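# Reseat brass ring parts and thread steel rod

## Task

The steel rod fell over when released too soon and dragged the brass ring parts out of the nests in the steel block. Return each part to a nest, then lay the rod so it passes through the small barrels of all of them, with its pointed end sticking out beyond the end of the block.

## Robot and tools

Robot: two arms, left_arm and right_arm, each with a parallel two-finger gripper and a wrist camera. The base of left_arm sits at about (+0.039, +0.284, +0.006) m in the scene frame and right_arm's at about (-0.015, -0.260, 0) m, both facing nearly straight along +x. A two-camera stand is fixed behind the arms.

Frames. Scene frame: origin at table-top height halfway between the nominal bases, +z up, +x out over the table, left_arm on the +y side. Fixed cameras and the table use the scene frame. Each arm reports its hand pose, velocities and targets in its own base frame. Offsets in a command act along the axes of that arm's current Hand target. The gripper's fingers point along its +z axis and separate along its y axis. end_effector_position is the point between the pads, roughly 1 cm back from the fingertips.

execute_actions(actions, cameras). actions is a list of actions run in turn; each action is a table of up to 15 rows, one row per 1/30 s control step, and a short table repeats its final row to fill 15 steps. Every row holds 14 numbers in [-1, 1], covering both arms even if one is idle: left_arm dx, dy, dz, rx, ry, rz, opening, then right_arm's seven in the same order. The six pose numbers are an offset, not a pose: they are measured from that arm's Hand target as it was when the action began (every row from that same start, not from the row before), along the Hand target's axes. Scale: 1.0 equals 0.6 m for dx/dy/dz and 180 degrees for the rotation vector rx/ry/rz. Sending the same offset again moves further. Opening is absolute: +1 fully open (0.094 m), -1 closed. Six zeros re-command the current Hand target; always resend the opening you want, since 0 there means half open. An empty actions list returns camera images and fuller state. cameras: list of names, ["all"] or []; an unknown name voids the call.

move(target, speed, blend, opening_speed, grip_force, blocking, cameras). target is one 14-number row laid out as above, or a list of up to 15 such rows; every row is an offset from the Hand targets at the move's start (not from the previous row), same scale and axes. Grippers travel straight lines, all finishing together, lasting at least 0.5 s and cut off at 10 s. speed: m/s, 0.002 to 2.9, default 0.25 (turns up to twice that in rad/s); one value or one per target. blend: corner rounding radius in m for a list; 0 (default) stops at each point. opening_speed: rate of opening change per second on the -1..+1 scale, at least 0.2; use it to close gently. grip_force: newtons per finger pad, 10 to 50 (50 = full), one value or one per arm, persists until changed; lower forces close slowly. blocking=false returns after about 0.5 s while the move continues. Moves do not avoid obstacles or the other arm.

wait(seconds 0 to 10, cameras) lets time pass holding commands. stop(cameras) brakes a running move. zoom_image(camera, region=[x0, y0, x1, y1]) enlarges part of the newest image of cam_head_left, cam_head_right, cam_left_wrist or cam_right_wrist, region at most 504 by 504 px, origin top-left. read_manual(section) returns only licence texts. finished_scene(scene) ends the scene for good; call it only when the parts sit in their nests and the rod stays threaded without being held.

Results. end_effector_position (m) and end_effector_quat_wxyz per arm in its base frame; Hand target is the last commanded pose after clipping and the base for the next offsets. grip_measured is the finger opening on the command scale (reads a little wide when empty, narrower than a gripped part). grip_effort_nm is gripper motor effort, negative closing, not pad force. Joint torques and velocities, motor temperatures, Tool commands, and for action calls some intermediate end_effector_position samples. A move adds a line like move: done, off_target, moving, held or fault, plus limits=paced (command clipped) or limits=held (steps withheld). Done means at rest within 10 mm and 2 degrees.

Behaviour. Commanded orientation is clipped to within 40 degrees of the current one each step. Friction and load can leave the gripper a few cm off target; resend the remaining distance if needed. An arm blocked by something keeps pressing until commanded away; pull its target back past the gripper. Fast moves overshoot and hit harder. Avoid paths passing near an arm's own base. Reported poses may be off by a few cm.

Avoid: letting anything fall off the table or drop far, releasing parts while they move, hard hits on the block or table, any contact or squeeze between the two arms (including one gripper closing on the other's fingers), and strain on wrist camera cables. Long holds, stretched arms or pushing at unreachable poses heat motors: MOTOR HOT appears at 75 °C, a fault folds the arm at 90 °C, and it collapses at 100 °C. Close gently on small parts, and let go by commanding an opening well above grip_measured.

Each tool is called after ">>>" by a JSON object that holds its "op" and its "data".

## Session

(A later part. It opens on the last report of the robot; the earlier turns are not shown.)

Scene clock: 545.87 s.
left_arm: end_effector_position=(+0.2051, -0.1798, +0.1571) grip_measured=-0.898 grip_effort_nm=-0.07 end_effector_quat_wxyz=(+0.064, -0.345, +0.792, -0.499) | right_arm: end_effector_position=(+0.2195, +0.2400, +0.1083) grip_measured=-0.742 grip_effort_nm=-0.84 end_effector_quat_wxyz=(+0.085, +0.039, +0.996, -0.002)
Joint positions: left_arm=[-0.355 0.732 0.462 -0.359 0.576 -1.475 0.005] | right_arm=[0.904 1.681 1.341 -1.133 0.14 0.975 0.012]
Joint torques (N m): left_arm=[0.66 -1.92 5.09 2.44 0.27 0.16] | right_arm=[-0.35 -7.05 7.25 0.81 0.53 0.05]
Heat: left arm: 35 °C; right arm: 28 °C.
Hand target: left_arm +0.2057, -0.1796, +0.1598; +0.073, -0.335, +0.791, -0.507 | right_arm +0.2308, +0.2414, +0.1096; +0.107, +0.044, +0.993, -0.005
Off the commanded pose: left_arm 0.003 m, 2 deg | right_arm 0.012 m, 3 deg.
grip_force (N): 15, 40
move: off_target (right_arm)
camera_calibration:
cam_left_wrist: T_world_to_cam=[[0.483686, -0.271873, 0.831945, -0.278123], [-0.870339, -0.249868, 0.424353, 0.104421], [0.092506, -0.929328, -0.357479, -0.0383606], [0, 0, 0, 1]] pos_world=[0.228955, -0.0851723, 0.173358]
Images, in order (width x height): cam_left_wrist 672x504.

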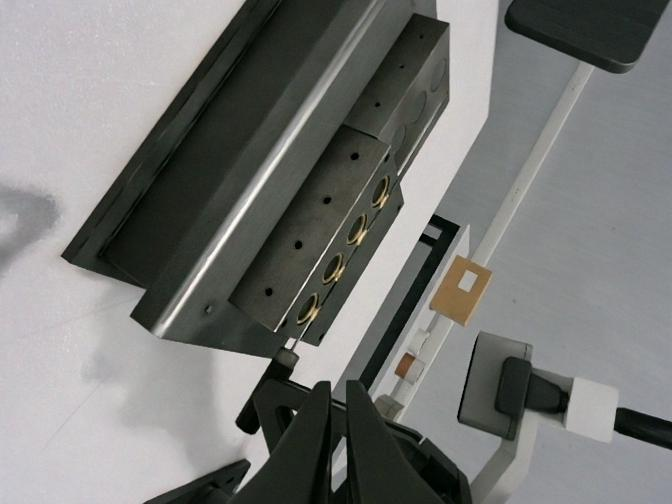

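>>> {"op": "move", "data": {"target": [0,0,0,0,0,0,-0.9, 0,0,0,0,-0.005,0,-0.95], "speed": 0.02, "cameras": ["cam_left_wrist"]}}

>>> {"op": "zoom_image", "data": {"camera": "cam_left_wrist", "region": [250, 220, 370, 400]}}

>>> {"op": "zoom_image", "data": {"camera": "cam_left_wrist", "region": [340, 160, 420, 260]}}

Scene clock: 550.97 s.
left_arm: end_effector_position=(+0.2051, -0.1798, +0.1571) grip_measured=-0.898 grip_effort_nm=-0.07 end_effector_quat_wxyz=(+0.064, -0.345, +0.792, -0.499) | right_arm: end_effector_position=(+0.2196, +0.2400, +0.1084) grip_measured=-0.742 grip_effort_nm=-0.83 end_effector_quat_wxyz=(+0.088, +0.038, +0.995, -0.003)
Joint positions: left_arm=[-0.355 0.732 0.462 -0.359 0.576 -1.475 0.005] | right_arm=[0.908 1.681 1.341 -1.133 0.147 0.977 0.012]
Joint torques (N m): left_arm=[0.65 -1.77 5.37 2.43 0.22 0.1] | right_arm=[-0.02 -7.68 6.37 0.91 0.6 0.09]
Heat: left arm: 36 °C; right arm: 28 °C.
Hand target: left_arm +0.2057, -0.1796, +0.1598; +0.073, -0.335, +0.791, -0.507 | right_arm +0.2308, +0.2414, +0.1096; +0.115, +0.044, +0.992, -0.005
Off the commanded pose: left_arm 0.003 m, 2 deg | right_arm 0.011 m, 3 deg.
grip_force (N): 15, 40
move: off_target (right_arm)
camera_calibration:
cam_left_wrist: T_world_to_cam=[[0.483686, -0.271873, 0.831945, -0.278123], [-0.870339, -0.249868, 0.424353, 0.104421], [0.092506, -0.929328, -0.357479, -0.0383606], [0, 0, 0, 1]] pos_world=[0.228955, -0.0851723, 0.173358]
Images, in order (width x height): cam_left_wrist 672x504.

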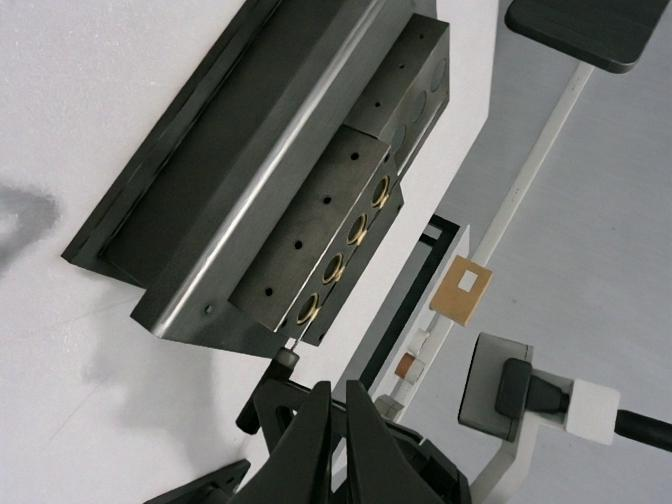

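Scaled by 2.800 from the camera's 672x504 image, which has a finer 960x720 frame.

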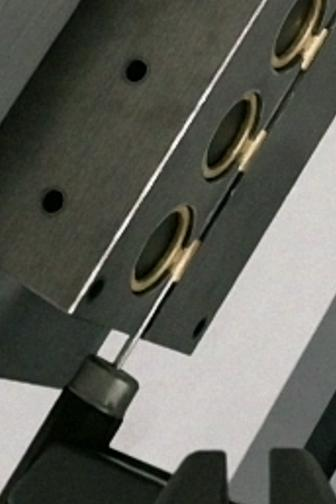

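Scaled by 5.040 from the camera's 672x504 image, which has a finer 960x720 frame.

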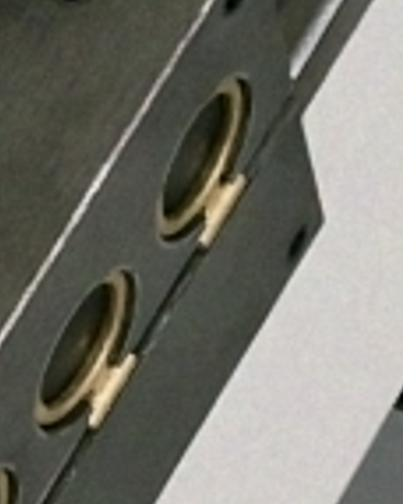

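>>> {"op": "move", "data": {"target": [0,0,0,0,0,0,-0.9, 0,0,0.0006,0,-0.006,0,-0.95], "speed": 0.02, "cameras": ["cam_left_wrist"]}}

>>> {"op": "zoom_image", "data": {"camera": "cam_left_wrist", "region": [250, 220, 370, 400]}}

>>> {"op": "zoom_image", "data": {"camera": "cam_left_wrist", "region": [340, 160, 420, 260]}}

Scene clock: 552.87 s.
left_arm: end_effector_position=(+0.2051, -0.1798, +0.1571) grip_measured=-0.898 grip_effort_nm=-0.07 end_effector_quat_wxyz=(+0.064, -0.345, +0.792, -0.499) | right_arm: end_effector_position=(+0.2201, +0.2399, +0.1072) grip_measured=-0.742 grip_effort_nm=-0.83 end_effector_quat_wxyz=(+0.096, +0.037, +0.995, -0.008)
Joint positions: left_arm=[-0.355 0.732 0.462 -0.359 0.576 -1.475 0.005] | right_arm=[0.916 1.681 1.334 -1.124 0.165 0.982 0.012]
Joint torques (N m): left_arm=[0.55 -2 5.15 2.43 0.24 0.13] | right_arm=[0.02 -8.4 5.78 0.95 0.6 0.09]
Heat: left arm: 36 °C; right arm: 28 °C.
Hand target: left_arm +0.2057, -0.1796, +0.1598; +0.073, -0.335, +0.791, -0.507 | right_arm +0.2309, +0.2415, +0.1093; +0.124, +0.044, +0.991, -0.005
Off the commanded pose: left_arm 0.003 m, 2 deg | right_arm 0.011 m, 3 deg.
grip_force (N): 15, 40
move: off_target (right_arm)
camera_calibration:
cam_left_wrist: T_world_to_cam=[[0.483686, -0.271873, 0.831945, -0.278123], [-0.870339, -0.249868, 0.424353, 0.104421], [0.092506, -0.929328, -0.357479, -0.0383606], [0, 0, 0, 1]] pos_world=[0.228955, -0.0851723, 0.173358]
Images, in order (width x height): cam_left_wrist 672x504.

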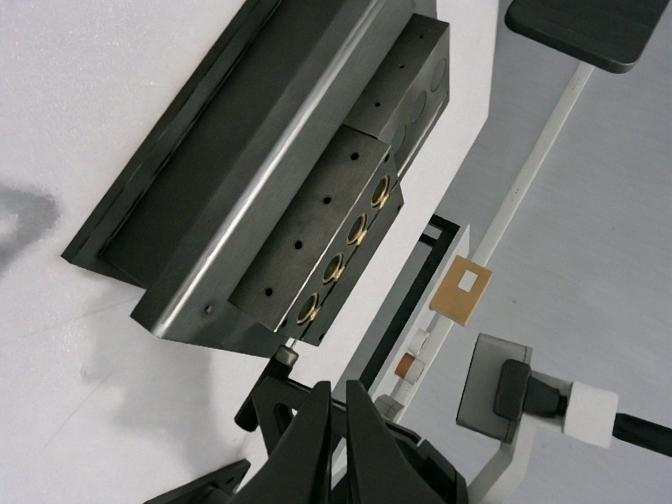

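Scaled by 2.800 from the camera's 672x504 image, which has a finer 960x720 frame.

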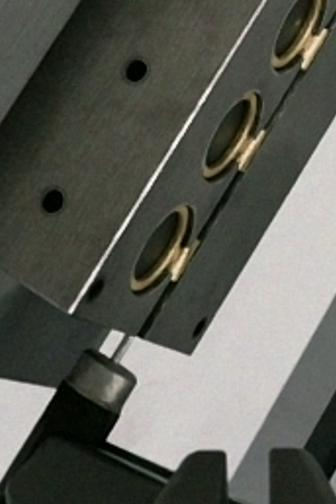

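Scaled by 5.040 from the camera's 672x504 image, which has a finer 960x720 frame.

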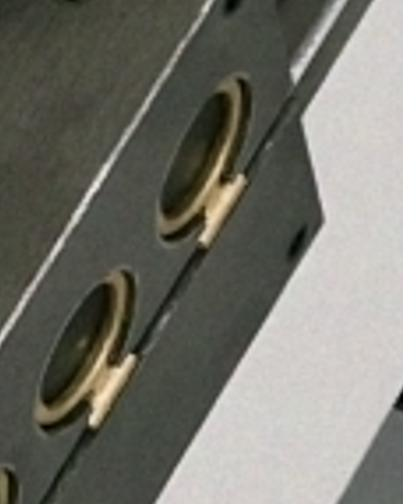

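>>> {"op": "move", "data": {"target": [0,0,0,0,0,0,-0.9, -0.005,0,0.0005,0,0,0,-0.95], "speed": 0.02, "cameras": ["cam_left_wrist", "cam_right_wrist"]}}

>>> {"op": "zoom_image", "data": {"camera": "cam_left_wrist", "region": [250, 220, 370, 400]}}

>>> {"op": "zoom_image", "data": {"camera": "cam_left_wrist", "region": [340, 160, 420, 260]}}

Scene clock: 554.17 s.
left_arm: end_effector_position=(+0.2051, -0.1798, +0.1571) grip_measured=-0.898 grip_effort_nm=-0.07 end_effector_quat_wxyz=(+0.064, -0.345, +0.792, -0.499) | right_arm: end_effector_position=(+0.2203, +0.2398, +0.1071) grip_measured=-0.742 grip_effort_nm=-0.83 end_effector_quat_wxyz=(+0.096, +0.037, +0.995, -0.008)
Joint positions: left_arm=[-0.355 0.732 0.462 -0.359 0.576 -1.475 0.005] | right_arm=[0.916 1.681 1.334 -1.124 0.166 0.983 0.012]
Joint torques (N m): left_arm=[0.72 -1.94 5.15 2.43 0.25 0.16] | right_arm=[-0.65 -7.98 6.43 0.96 0.6 0.03]
Heat: left arm: 36 °C; right arm: 28 °C.
Hand target: left_arm +0.2057, -0.1796, +0.1598; +0.073, -0.335, +0.791, -0.507 | right_arm +0.2338, +0.2411, +0.1097; +0.124, +0.044, +0.991, -0.006
Off the commanded pose: left_arm 0.003 m, 2 deg | right_arm 0.014 m, 3 deg.
grip_force (N): 15, 40
move: off_target (right_arm)
camera_calibration:
cam_left_wrist: T_world_to_cam=[[0.483686, -0.271873, 0.831945, -0.278123], [-0.870339, -0.249868, 0.424353, 0.104421], [0.092506, -0.929328, -0.357479, -0.0383606], [0, 0, 0, 1]] pos_world=[0.228955, -0.0851723, 0.173358]
cam_right_wrist: T_world_to_cam=[[-0.0815358, -0.99662, 0.0100144, 0.255776], [-0.966353, 0.081511, 0.243963, 0.206001], [-0.243955, 0.0102142, -0.969733, 0.243077], [0, 0, 0, 1]] pos_world=[0.279225, 0.235637, 0.182902]
Images, in order (width x height): cam_left_wrist 672x504, cam_right_wrist 672x504.

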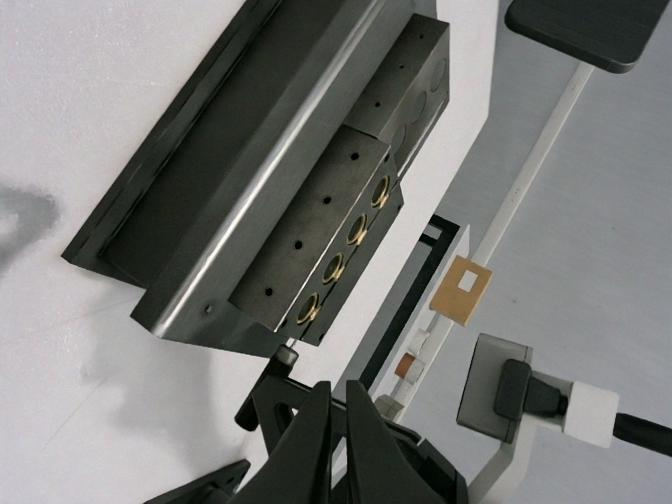

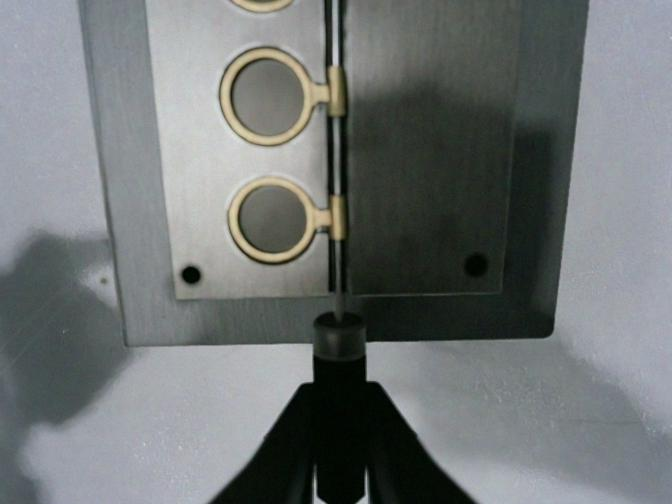

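Scaled by 2.800 from the camera's 672x504 image, which has a finer 960x720 frame.

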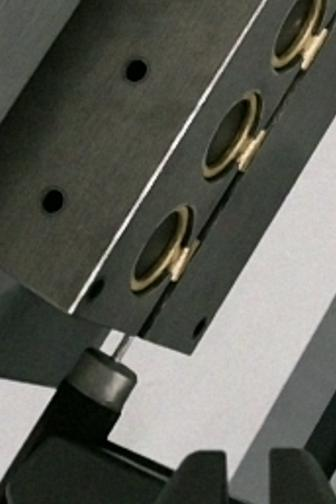

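Scaled by 5.040 from the camera's 672x504 image, which has a finer 960x720 frame.

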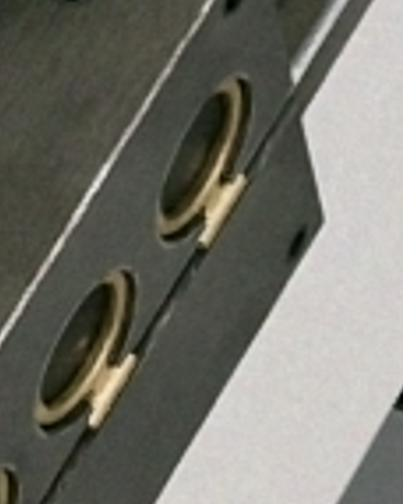

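>>> {"op": "move", "data": {"target": [0,0,0,0,0,0,-0.9, -0.005,0,0.0008,0,0,0,-0.95], "speed": 0.02}}

>>> {"op": "move", "data": {"target": [0,0,0,0,0,0,-0.9, -0.005,0,0.0008,0,0,0,-0.95], "speed": 0.02, "cameras": ["cam_left_wrist", "cam_right_wrist"]}}

>>> {"op": "zoom_image", "data": {"camera": "cam_left_wrist", "region": [250, 220, 370, 400]}}

>>> {"op": "zoom_image", "data": {"camera": "cam_left_wrist", "region": [340, 160, 420, 260]}}

Scene clock: 556.33 s.
left_arm: end_effector_position=(+0.2051, -0.1798, +0.1571) grip_measured=-0.898 grip_effort_nm=-0.07 end_effector_quat_wxyz=(+0.064, -0.345, +0.792, -0.499) | right_arm: end_effector_position=(+0.2208, +0.2396, +0.1071) grip_measured=-0.742 grip_effort_nm=-0.84 end_effector_quat_wxyz=(+0.096, +0.036, +0.995, -0.008)
Joint positions: left_arm=[-0.355 0.732 0.462 -0.359 0.576 -1.475 0.005] | right_arm=[0.915 1.681 1.334 -1.123 0.166 0.979 0.012]
Joint torques (N m): left_arm=[0.65 -1.77 5.23 2.44 0.26 0.12] | right_arm=[-1.32 -7.53 7.05 0.95 0.58 -0.01]
Heat: left arm: 36 °C; right arm: 28 °C.
Hand target: left_arm +0.2057, -0.1796, +0.1598; +0.073, -0.335, +0.791, -0.507 | right_arm +0.2369, +0.2408, +0.1099; +0.124, +0.044, +0.991, -0.006
Off the commanded pose: left_arm 0.003 m, 2 deg | right_arm 0.016 m, 3 deg.
grip_force (N): 15, 40
move: off_target (right_arm)

Scene clock: 557.07 s.
left_arm: end_effector_position=(+0.2051, -0.1798, +0.1571) grip_measured=-0.898 grip_effort_nm=-0.07 end_effector_quat_wxyz=(+0.064, -0.345, +0.792, -0.499) | right_arm: end_effector_position=(+0.2242, +0.2393, +0.1073) grip_measured=-0.742 grip_effort_nm=-0.84 end_effector_quat_wxyz=(+0.099, +0.036, +0.994, -0.005)
Joint positions: left_arm=[-0.355 0.732 0.462 -0.359 0.576 -1.475 0.005] | right_arm=[0.906 1.681 1.334 -1.115 0.166 0.969 0.012]
Joint torques (N m): left_arm=[0.59 -1.89 5.24 2.45 0.24 0.13] | right_arm=[-1.14 -7.02 7.69 0.88 0.57 -0.02]
Heat: left arm: 36 °C; right arm: 28 °C.
Hand target: left_arm +0.2057, -0.1796, +0.1598; +0.073, -0.335, +0.791, -0.507 | right_arm +0.2399, +0.2405, +0.1102; +0.124, +0.044, +0.991, -0.006
Off the commanded pose: left_arm 0.003 m, 2 deg | right_arm 0.016 m, 3 deg.
grip_force (N): 15, 40
move: off_target (right_arm)
camera_calibration:
cam_left_wrist: T_world_to_cam=[[0.483686, -0.271873, 0.831945, -0.278123], [-0.870339, -0.249868, 0.424353, 0.104421], [0.092506, -0.929328, -0.357479, -0.0383606], [0, 0, 0, 1]] pos_world=[0.228955, -0.0851723, 0.173358]
cam_right_wrist: T_world_to_cam=[[-0.0789158, -0.996868, 0.0051499, 0.255484], [-0.967939, 0.0778594, 0.238814, 0.211593], [-0.238467, 0.0138614, -0.971052, 0.242262], [0, 0, 0, 1]] pos_world=[0.282742, 0.234851, 0.183402]
Images, in order (width x height): cam_left_wrist 672x504, cam_right_wrist 672x504.

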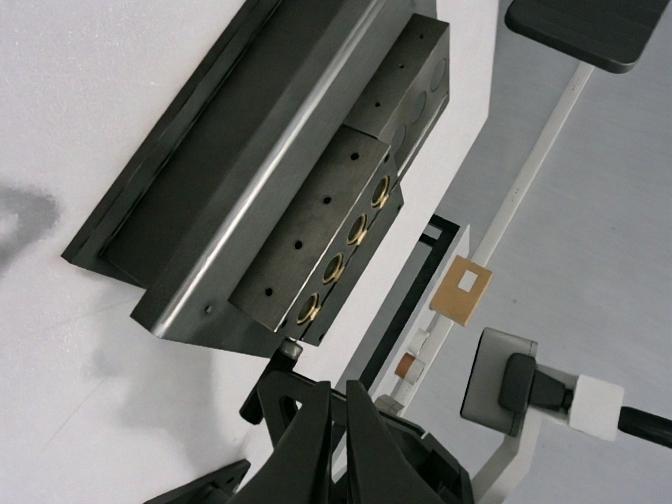

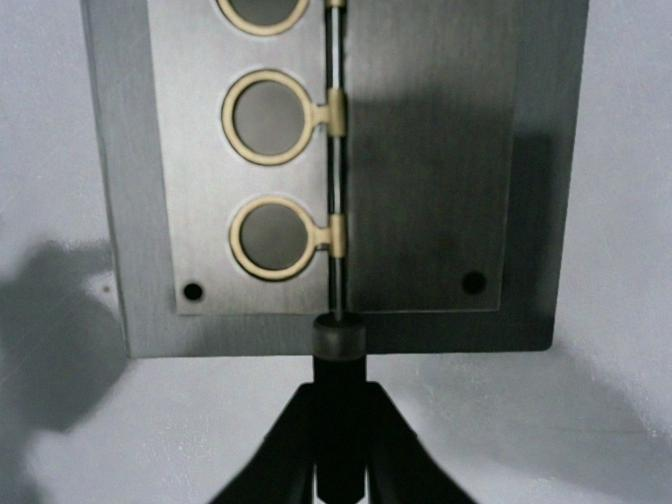

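Scaled by 2.800 from the camera's 672x504 image, which has a finer 960x720 frame.

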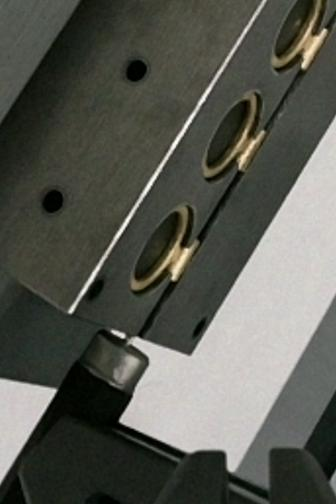

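Scaled by 5.040 from the camera's 672x504 image, which has a finer 960x720 frame.

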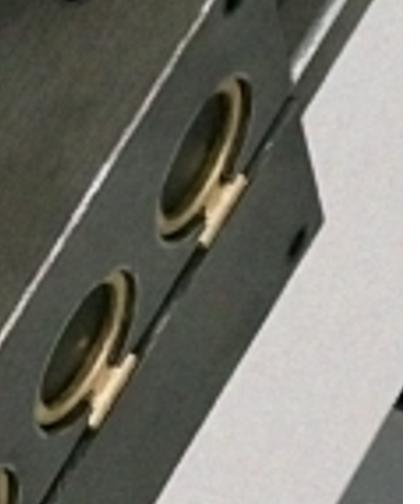

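>>> {"op": "move", "data": {"target": [0,0,0,0,0,0,-0.9, 0.0143,-0.0011,-0.0011,0,0.009,0,-0.95], "speed": 0.03, "cameras": ["cam_left_wrist", "cam_right_wrist"]}}

>>> {"op": "zoom_image", "data": {"camera": "cam_left_wrist", "region": [250, 140, 430, 400]}}

Scene clock: 559.97 s.
left_arm: end_effector_position=(+0.2051, -0.1798, +0.1571) grip_measured=-0.898 grip_effort_nm=-0.07 end_effector_quat_wxyz=(+0.064, -0.345, +0.792, -0.499) | right_arm: end_effector_position=(+0.2242, +0.2394, +0.1073) grip_measured=-0.742 grip_effort_nm=-0.84 end_effector_quat_wxyz=(+0.098, +0.036, +0.994, -0.005)
Joint positions: left_arm=[-0.355 0.732 0.462 -0.359 0.576 -1.475 0.005] | right_arm=[0.906 1.681 1.334 -1.114 0.165 0.969 0.012]
Joint torques (N m): left_arm=[0.53 -1.92 5.12 2.42 0.23 0.16] | right_arm=[-0.46 -7.34 7.17 0.74 0.32 0.09]
Heat: left arm: 36 °C; right arm: 28 °C.
Hand target: left_arm +0.2057, -0.1796, +0.1598; +0.073, -0.335, +0.791, -0.507 | right_arm +0.2314, +0.2406, +0.1088; +0.110, +0.044, +0.993, -0.005
Off the commanded pose: left_arm 0.003 m, 2 deg | right_arm 0.007 m, 2 deg.
grip_force (N): 15, 40
move: done
camera_calibration:
cam_left_wrist: T_world_to_cam=[[0.483686, -0.271873, 0.831945, -0.278123], [-0.870339, -0.249868, 0.424353, 0.104421], [0.092506, -0.929328, -0.357479, -0.0383606], [0, 0, 0, 1]] pos_world=[0.228955, -0.0851723, 0.173358]
cam_right_wrist: T_world_to_cam=[[-0.0791393, -0.996855, 0.00423615, 0.255722], [-0.967747, 0.0778466, 0.239593, 0.211517], [-0.23917, 0.0148617, -0.970864, 0.242117], [0, 0, 0, 1]] pos_world=[0.28284, 0.234853, 0.183302]
Images, in order (width x height): cam_left_wrist 672x504, cam_right_wrist 672x504.

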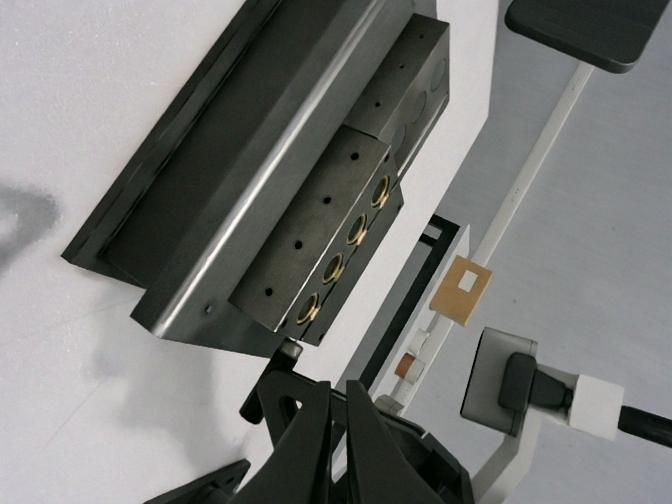

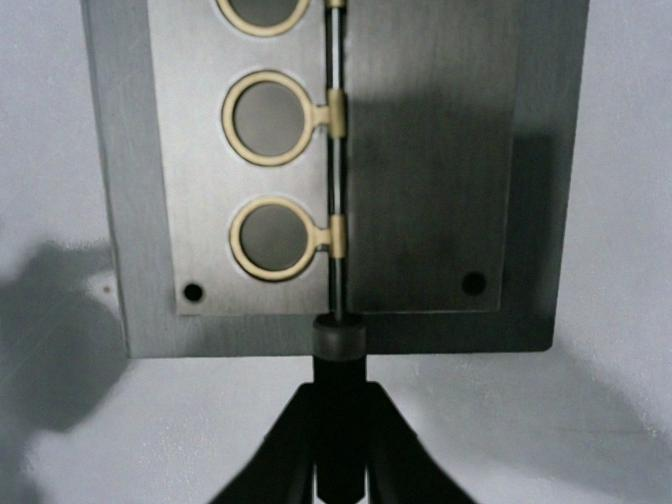

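Scaled by 1.938 from the camera's 672x504 image, which has a finer 960x720 frame.

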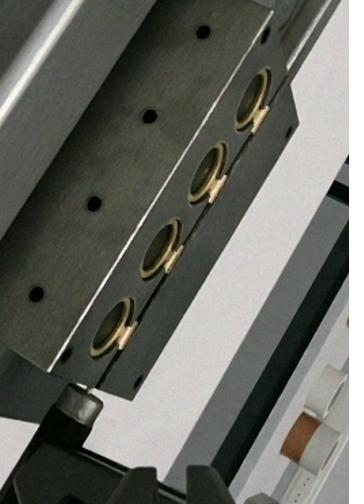

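>>> {"op": "zoom_image", "data": {"camera": "cam_left_wrist", "region": [270, 320, 320, 370]}}

>>> {"op": "zoom_image", "data": {"camera": "cam_right_wrist", "region": [290, 270, 390, 370]}}

Scaled by 10.080 from the camera's 672x504 image, which has a finer 960x720 frame.

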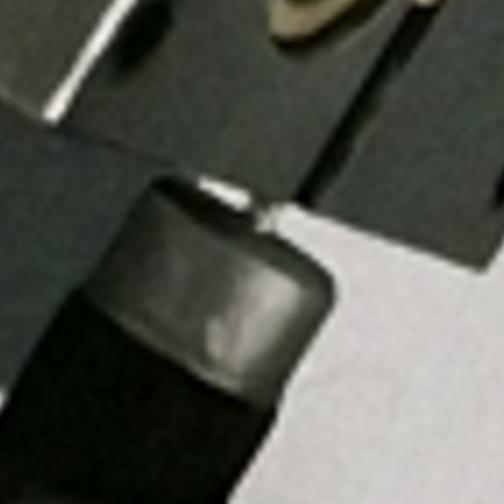

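Scaled by 5.040 from the camera's 672x504 image, which has a finer 960x720 frame.

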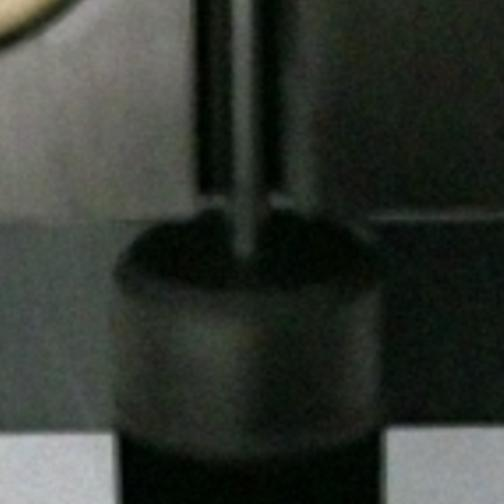

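>>> {"op": "move", "data": {"target": [0,0,0,0,0,0,-0.9, -0.0125,0.0008,0.0014,0,-0.005,0,-0.95], "speed": 0.02}}

>>> {"op": "move", "data": {"target": [0,0,0,0,0,0,-0.9, -0.0033,0,0.0006,0,0,0,-0.95], "speed": 0.01}}

Scene clock: 571.50 s.
left_arm: end_effector_position=(+0.2051, -0.1798, +0.1571) grip_measured=-0.898 grip_effort_nm=-0.07 end_effector_quat_wxyz=(+0.064, -0.345, +0.792, -0.499) | right_arm: end_effector_position=(+0.2248, +0.2391, +0.1073) grip_measured=-0.742 grip_effort_nm=-0.83 end_effector_quat_wxyz=(+0.098, +0.036, +0.995, -0.004)
Joint positions: left_arm=[-0.355 0.732 0.462 -0.359 0.576 -1.475 0.005] | right_arm=[0.903 1.681 1.334 -1.113 0.163 0.966 0.012]
Joint torques (N m): left_arm=[0.59 -2.07 5.23 2.44 0.29 0.13] | right_arm=[-1.1 -6.68 8.05 0.86 0.47 0]
Heat: left arm: 36 °C; right arm: 28 °C.
Hand target: left_arm +0.2057, -0.1796, +0.1598; +0.073, -0.335, +0.791, -0.507 | right_arm +0.2389, +0.2405, +0.1096; +0.118, +0.044, +0.992, -0.005
Off the commanded pose: left_arm 0.003 m, 2 deg | right_arm 0.014 m, 2 deg.
grip_force (N): 15, 40
move: off_target (right_arm)

Scene clock: 572.20 s.
left_arm: end_effector_position=(+0.2051, -0.1798, +0.1571) grip_measured=-0.898 grip_effort_nm=-0.07 end_effector_quat_wxyz=(+0.064, -0.345, +0.792, -0.499) | right_arm: end_effector_position=(+0.2259, +0.2388, +0.1073) grip_measured=-0.742 grip_effort_nm=-0.84 end_effector_quat_wxyz=(+0.098, +0.036, +0.995, -0.003)
Joint positions: left_arm=[-0.355 0.732 0.462 -0.359 0.576 -1.475 0.005] | right_arm=[0.898 1.681 1.334 -1.111 0.161 0.961 0.012]
Joint torques (N m): left_arm=[0.57 -1.87 5.24 2.44 0.24 0.17] | right_arm=[-1.28 -6.35 8.47 0.81 0.49 0.01]
Heat: left arm: 36 °C; right arm: 28 °C.
Hand target: left_arm +0.2057, -0.1796, +0.1598; +0.073, -0.335, +0.791, -0.507 | right_arm +0.2409, +0.2402, +0.1097; +0.118, +0.044, +0.992, -0.005
Off the commanded pose: left_arm 0.003 m, 2 deg | right_arm 0.015 m, 2 deg.
grip_force (N): 15, 40
move: off_target (right_arm)

>>> {"op": "wait", "data": {"seconds": 0, "cameras": ["cam_left_wrist", "cam_right_wrist"]}}

>>> {"op": "zoom_image", "data": {"camera": "cam_left_wrist", "region": [270, 300, 340, 370]}}

>>> {"op": "zoom_image", "data": {"camera": "cam_right_wrist", "region": [290, 270, 390, 370]}}

>>> {"op": "zoom_image", "data": {"camera": "cam_left_wrist", "region": [280, 140, 440, 350]}}

Scene clock: 573.10 s.
left_arm: end_effector_position=(+0.2051, -0.1798, +0.1571) grip_measured=-0.898 grip_effort_nm=-0.07 end_effector_quat_wxyz=(+0.064, -0.345, +0.792, -0.499) | right_arm: end_effector_position=(+0.2259, +0.2388, +0.1073) grip_measured=-0.742 grip_effort_nm=-0.83 end_effector_quat_wxyz=(+0.098, +0.036, +0.995, -0.003)
Joint positions: left_arm=[-0.355 0.732 0.462 -0.359 0.576 -1.475 0.005] | right_arm=[0.898 1.681 1.334 -1.111 0.16 0.961 0.012]
Joint torques (N m): left_arm=[0.46 -1.95 5.09 2.44 0.24 0.11] | right_arm=[-1.25 -6.35 8.47 0.81 0.49 0]
Heat: left arm: 36 °C; right arm: 28 °C.
Hand target: left_arm +0.2057, -0.1796, +0.1598; +0.073, -0.335, +0.791, -0.507 | right_arm +0.2409, +0.2402, +0.1097; +0.117, +0.044, +0.992, -0.005
Tool commands: left_gripper/opening=-0.9 right_gripper/opening=-0.95
Off the commanded pose: left_arm 0.003 m, 2 deg | right_arm 0.015 m, 3 deg.
grip_force (N): 15, 40
camera_calibration:
cam_left_wrist: T_world_to_cam=[[0.483686, -0.271873, 0.831945, -0.278123], [-0.870339, -0.249868, 0.424353, 0.104421], [0.092506, -0.929328, -0.357479, -0.0383606], [0, 0, 0, 1]] pos_world=[0.228955, -0.0851723, 0.173358]
cam_right_wrist: T_world_to_cam=[[-0.0776636, -0.996979, 0.000533444, 0.255466], [-0.967499, 0.0754963, 0.241342, 0.213493], [-0.240654, 0.0182274, -0.97044, 0.242014], [0, 0, 0, 1]] pos_world=[0.284636, 0.234165, 0.183199]
Images, in order (width x height): cam_left_wrist 672x504, cam_right_wrist 672x504.

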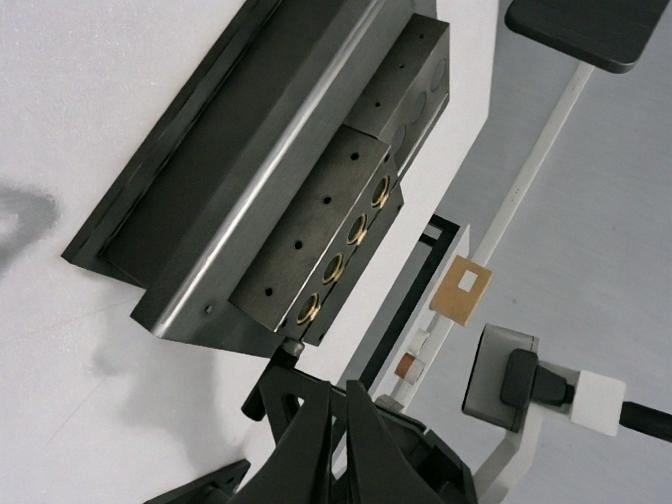

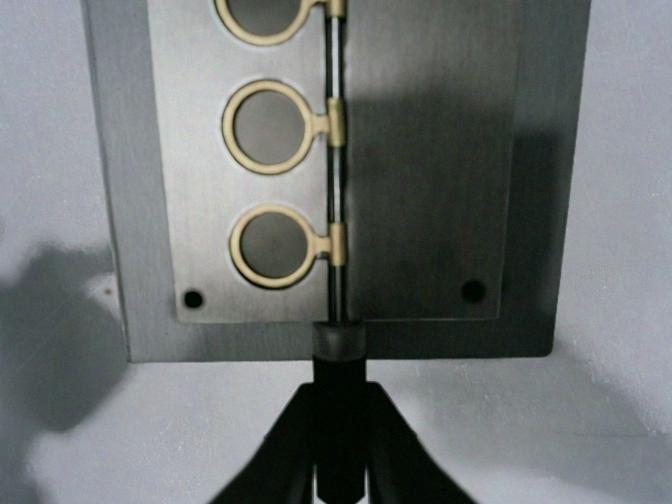

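Scaled by 7.200 from the camera's 672x504 image, which has a finer 960x720 frame.

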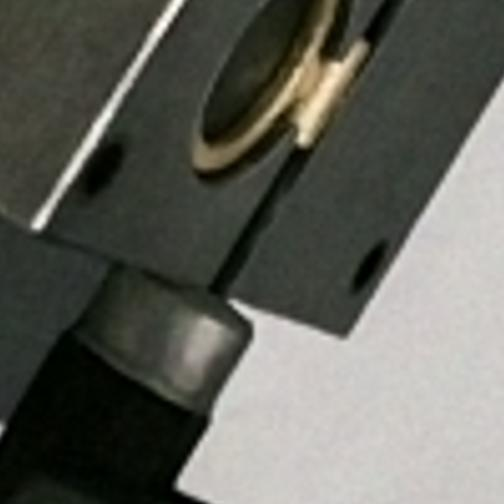

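Scaled by 5.040 from the camera's 672x504 image, which has a finer 960x720 frame.

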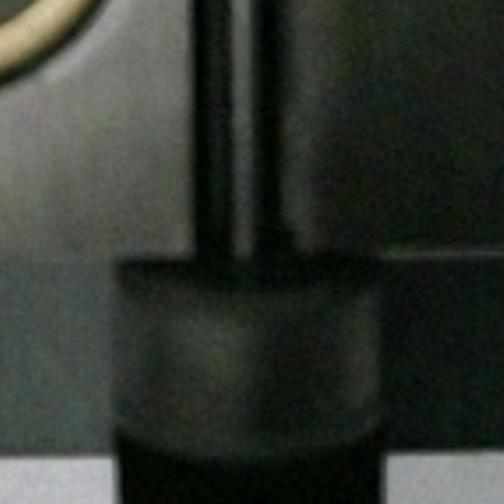

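Scaled by 2.400 from the camera's 672x504 image, which has a finer 960x720 frame.

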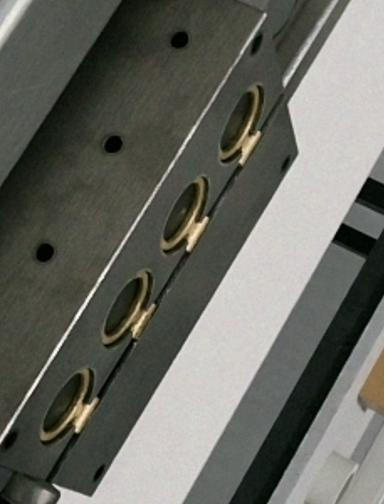

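>>> {"op": "move", "data": {"target": [0,0,0,0,0,0,-0.9, 0.0142,-0.0014,-0.0012,0,0.009,0,-0.95], "speed": 0.03}}

>>> {"op": "move", "data": {"target": [0,0,0,0,0,0,-0.9, 0,0,0,0,0,0,-0.70], "opening_speed": 0.2, "cameras": ["cam_left_wrist", "cam_right_wrist"]}}

>>> {"op": "zoom_image", "data": {"camera": "cam_left_wrist", "region": [250, 140, 450, 400]}}

Scene clock: 575.03 s.
left_arm: end_effector_position=(+0.2051, -0.1798, +0.1571) grip_measured=-0.898 grip_effort_nm=-0.07 end_effector_quat_wxyz=(+0.064, -0.345, +0.792, -0.499) | right_arm: end_effector_position=(+0.2257, +0.2390, +0.1072) grip_measured=-0.742 grip_effort_nm=-0.83 end_effector_quat_wxyz=(+0.097, +0.036, +0.995, -0.003)
Joint positions: left_arm=[-0.355 0.732 0.462 -0.359 0.576 -1.475 0.005] | right_arm=[0.898 1.681 1.334 -1.111 0.159 0.961 0.012]
Joint torques (N m): left_arm=[0.54 -1.91 5.12 2.44 0.25 0.13] | right_arm=[-0.62 -6.71 7.95 0.64 0.26 0.11]
Heat: left arm: 36 °C; right arm: 28 °C.
Hand target: left_arm +0.2057, -0.1796, +0.1598; +0.073, -0.335, +0.791, -0.507 | right_arm +0.2324, +0.2401, +0.1084; +0.103, +0.044, +0.994, -0.005
Off the commanded pose: left_arm 0.003 m, 2 deg | right_arm 0.007 m, 1 deg.
grip_force (N): 15, 40
move: done

Scene clock: 576.50 s.
left_arm: end_effector_position=(+0.2051, -0.1798, +0.1571) grip_measured=-0.898 grip_effort_nm=-0.07 end_effector_quat_wxyz=(+0.064, -0.345, +0.792, -0.499) | right_arm: end_effector_position=(+0.2257, +0.2391, +0.1072) grip_measured=-0.703 grip_effort_nm=0.15 end_effector_quat_wxyz=(+0.097, +0.036, +0.995, -0.002)
Joint positions: left_arm=[-0.355 0.732 0.462 -0.359 0.576 -1.475 0.005] | right_arm=[0.898 1.681 1.334 -1.111 0.159 0.962 0.014]
Joint torques (N m): left_arm=[0.57 -1.85 5.11 2.42 0.22 0.13] | right_arm=[-0.62 -6.71 7.95 0.64 0.25 0.08]
Heat: left arm: 36 °C; right arm: 28 °C.
Hand target: left_arm +0.2057, -0.1796, +0.1598; +0.073, -0.335, +0.791, -0.507 | right_arm +0.2325, +0.2402, +0.1084; +0.104, +0.044, +0.994, -0.004
Off the commanded pose: left_arm 0.003 m, 2 deg | right_arm 0.007 m, 1 deg.
grip_force (N): 15, 40
move: done
camera_calibration:
cam_left_wrist: T_world_to_cam=[[0.483686, -0.271873, 0.831945, -0.278123], [-0.870339, -0.249868, 0.424353, 0.104421], [0.092506, -0.929328, -0.357479, -0.0383606], [0, 0, 0, 1]] pos_world=[0.228955, -0.0851723, 0.173358]
cam_right_wrist: T_world_to_cam=[[-0.0789571, -0.996878, -0.00093371, 0.256074], [-0.967167, 0.0763768, 0.242395, 0.212924], [-0.241566, 0.0200418, -0.970177, 0.241677], [0, 0, 0, 1]] pos_world=[0.284533, 0.234169, 0.183097]
Images, in order (width x height): cam_left_wrist 672x504, cam_right_wrist 672x504.

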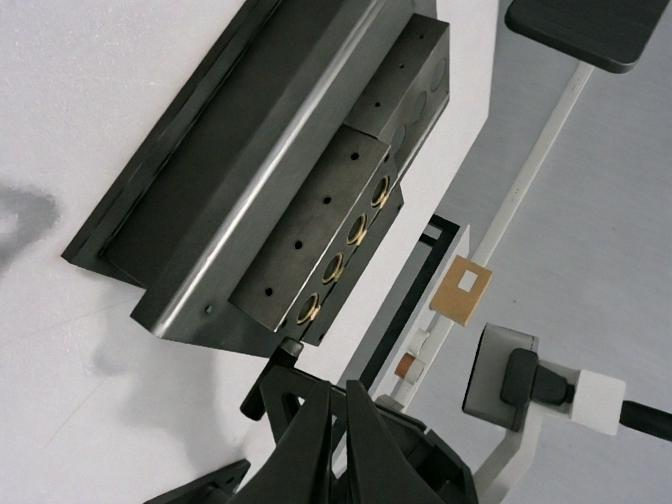

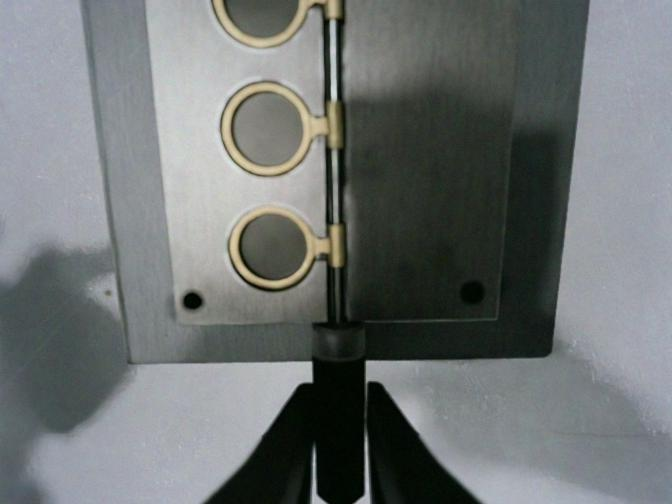

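Scaled by 1.938 from the camera's 672x504 image, which has a finer 960x720 frame.

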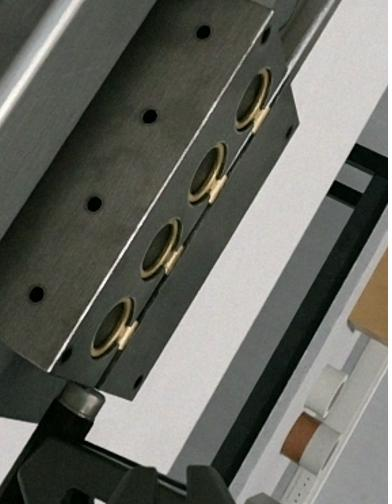

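>>> {"op": "move", "data": {"target": [0,0,0,0,0,0,-0.9, 0,0,0,0,0,0,-0.62], "opening_speed": 0.2, "cameras": ["cam_left_wrist", "cam_right_wrist"]}}

>>> {"op": "zoom_image", "data": {"camera": "cam_left_wrist", "region": [250, 140, 450, 400]}}

>>> {"op": "zoom_image", "data": {"camera": "cam_right_wrist", "region": [250, 270, 430, 500]}}

Scene clock: 579.37 s.
left_arm: end_effector_position=(+0.2051, -0.1798, +0.1571) grip_measured=-0.898 grip_effort_nm=-0.07 end_effector_quat_wxyz=(+0.064, -0.345, +0.792, -0.499) | right_arm: end_effector_position=(+0.2257, +0.2391, +0.1072) grip_measured=-0.623 grip_effort_nm=0.15 end_effector_quat_wxyz=(+0.097, +0.037, +0.995, -0.002)
Joint positions: left_arm=[-0.355 0.732 0.462 -0.359 0.576 -1.475 0.005] | right_arm=[0.898 1.681 1.334 -1.111 0.159 0.963 0.018]
Joint torques (N m): left_arm=[0.65 -1.84 5.11 2.45 0.22 0.14] | right_arm=[-0.61 -6.71 7.95 0.64 0.26 0.08]
Heat: left arm: 36 °C; right arm: 28 °C.
Hand target: left_arm +0.2057, -0.1796, +0.1598; +0.073, -0.335, +0.791, -0.507 | right_arm +0.2325, +0.2402, +0.1084; +0.104, +0.044, +0.994, -0.004
Off the commanded pose: left_arm 0.003 m, 2 deg | right_arm 0.007 m, 1 deg.
grip_force (N): 15, 40
move: done
camera_calibration:
cam_left_wrist: T_world_to_cam=[[0.483686, -0.271873, 0.831945, -0.278123], [-0.870339, -0.249868, 0.424353, 0.104421], [0.092506, -0.929328, -0.357479, -0.0383606], [0, 0, 0, 1]] pos_world=[0.228955, -0.0851723, 0.173358]
cam_right_wrist: T_world_to_cam=[[-0.0793666, -0.996845, -0.000939658, 0.256184], [-0.967133, 0.0767725, 0.242405, 0.21282], [-0.241568, 0.0201476, -0.970175, 0.241652], [0, 0, 0, 1]] pos_world=[0.284533, 0.234168, 0.183097]
Images, in order (width x height): cam_left_wrist 672x504, cam_right_wrist 672x504.

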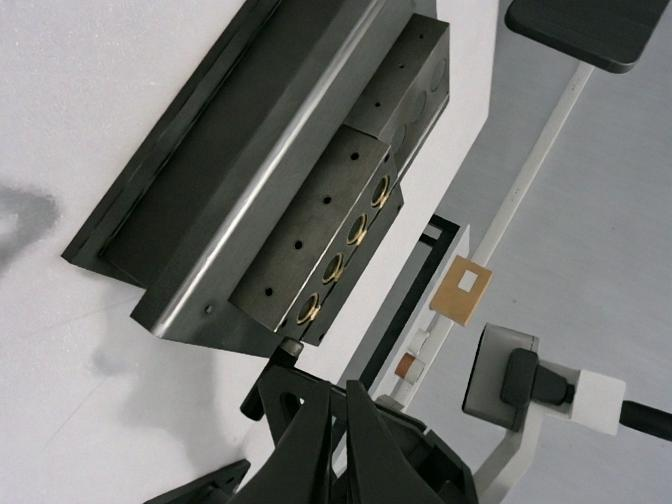

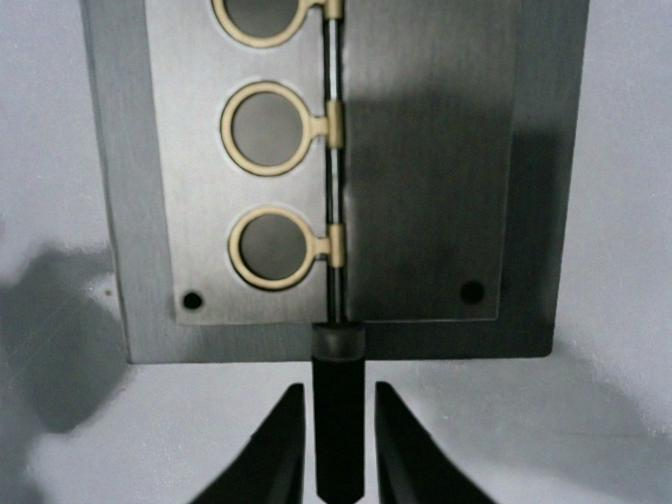

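Scaled by 1.938 from the camera's 672x504 image, which has a finer 960x720 frame.

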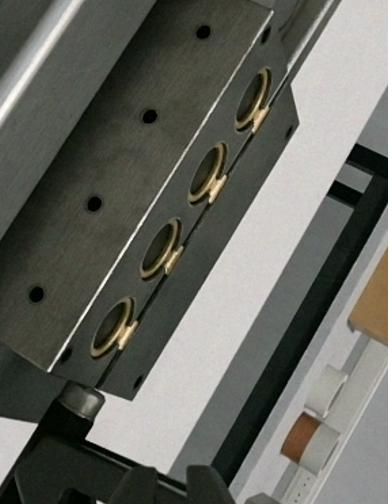

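Scaled by 2.191 from the camera's 672x504 image, which has a finer 960x720 frame.

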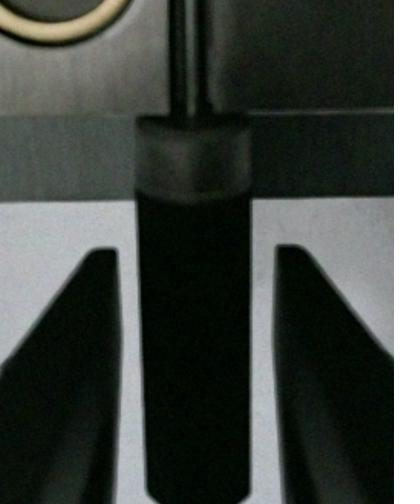

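>>> {"op": "move", "data": {"target": [[0,0,0,0,0,0,-0.9, 0,0,0,0,0,0,-0.25],[0,0,0,0,0,0,-0.9, 0.0049,-0.003,-0.1372,0,0,0,-0.25]], "speed": 0.08, "opening_speed": 0.5, "cameras": ["cam_left_wrist", "cam_right_wrist"]}}

>>> {"op": "zoom_image", "data": {"camera": "cam_left_wrist", "region": [220, 100, 460, 440]}}

Scene clock: 583.33 s.
left_arm: end_effector_position=(+0.2051, -0.1798, +0.1571) grip_measured=-0.898 grip_effort_nm=-0.07 end_effector_quat_wxyz=(+0.064, -0.345, +0.792, -0.499) | right_arm: end_effector_position=(+0.2114, +0.2399, +0.1779) grip_measured=-0.253 grip_effort_nm=0.15 end_effector_quat_wxyz=(+0.091, +0.042, +0.995, -0.010)
Joint positions: left_arm=[-0.355 0.732 0.462 -0.359 0.576 -1.475 0.005] | right_arm=[0.937 1.681 1.617 -1.421 0.163 1.015 0.035]
Joint torques (N m): left_arm=[0.55 -1.8 5.22 2.43 0.24 0.13] | right_arm=[0.47 -9.03 8.21 0.46 0.28 0.09]
Heat: left arm: 36 °C; right arm: 28 °C.
Hand target: left_arm +0.2057, -0.1796, +0.1598; +0.073, -0.335, +0.791, -0.507 | right_arm +0.2125, +0.2401, +0.1883; +0.104, +0.044, +0.994, -0.005
Off the commanded pose: left_arm 0.003 m, 2 deg | right_arm 0.010 m, 2 deg.
grip_force (N): 15, 40
move: done
camera_calibration:
cam_left_wrist: T_world_to_cam=[[0.483686, -0.271873, 0.831945, -0.278123], [-0.870339, -0.249868, 0.424353, 0.104421], [0.092506, -0.929328, -0.357479, -0.0383606], [0, 0, 0, 1]] pos_world=[0.228955, -0.0851723, 0.173358]
cam_right_wrist: T_world_to_cam=[[-0.0920268, -0.995655, 0.014216, 0.255649], [-0.963061, 0.0926244, 0.252852, 0.175285], [-0.25307, 0.00957833, -0.967401, 0.311199], [0, 0, 0, 1]] pos_world=[0.271092, 0.235322, 0.253099]
Images, in order (width x height): cam_left_wrist 672x504, cam_right_wrist 672x504.

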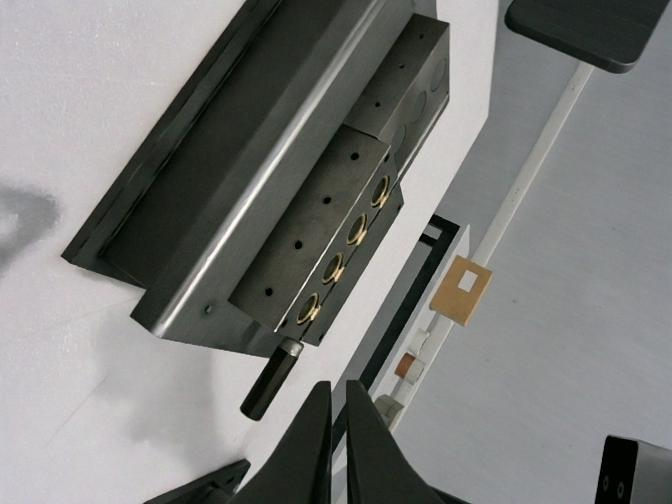

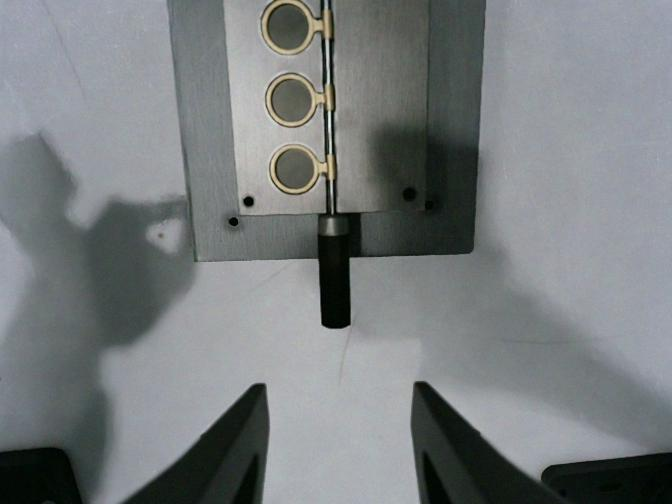

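Scaled by 1.482 from the camera's 672x504 image, which has a finer 960x720 frame.

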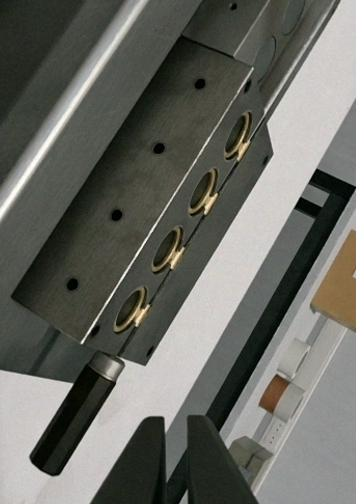

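>>> {"op": "zoom_image", "data": {"camera": "cam_left_wrist", "region": [340, 160, 420, 260]}}

>>> {"op": "zoom_image", "data": {"camera": "cam_left_wrist", "region": [280, 240, 360, 350]}}

>>> {"op": "zoom_image", "data": {"camera": "cam_right_wrist", "region": [220, 0, 440, 230]}}

Scaled by 5.040 from the camera's 672x504 image, which has a finer 960x720 frame.

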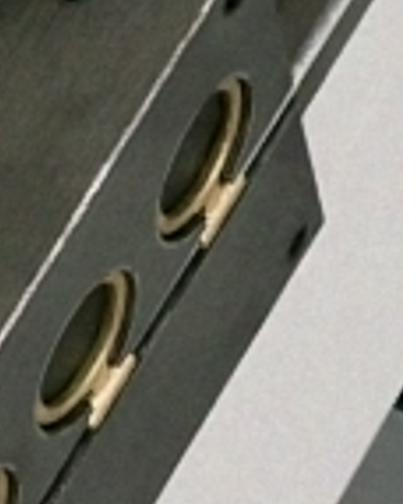

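Scaled by 4.582 from the camera's 672x504 image, which has a finer 960x720 frame.

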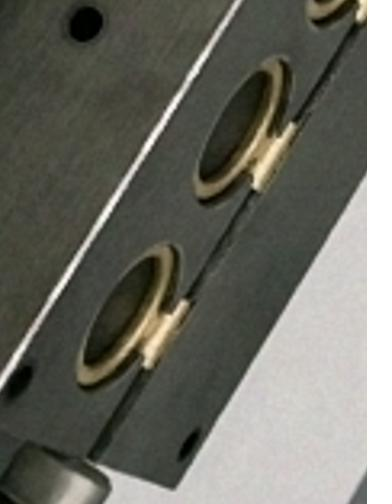

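Scaled by 2.191 from the camera's 672x504 image, which has a finer 960x720 frame.

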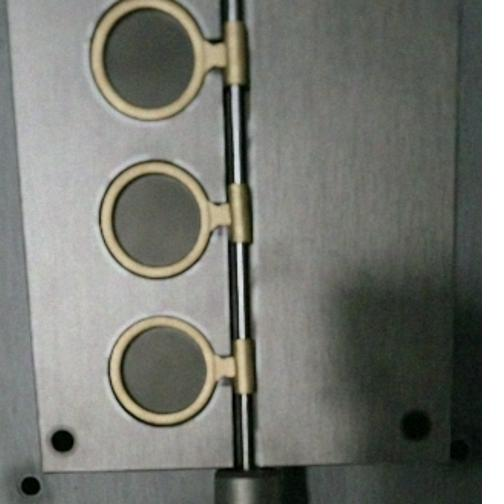

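>>> {"op": "finished_scene", "data": {"scene": 1}}

The scene is finished: the task was done.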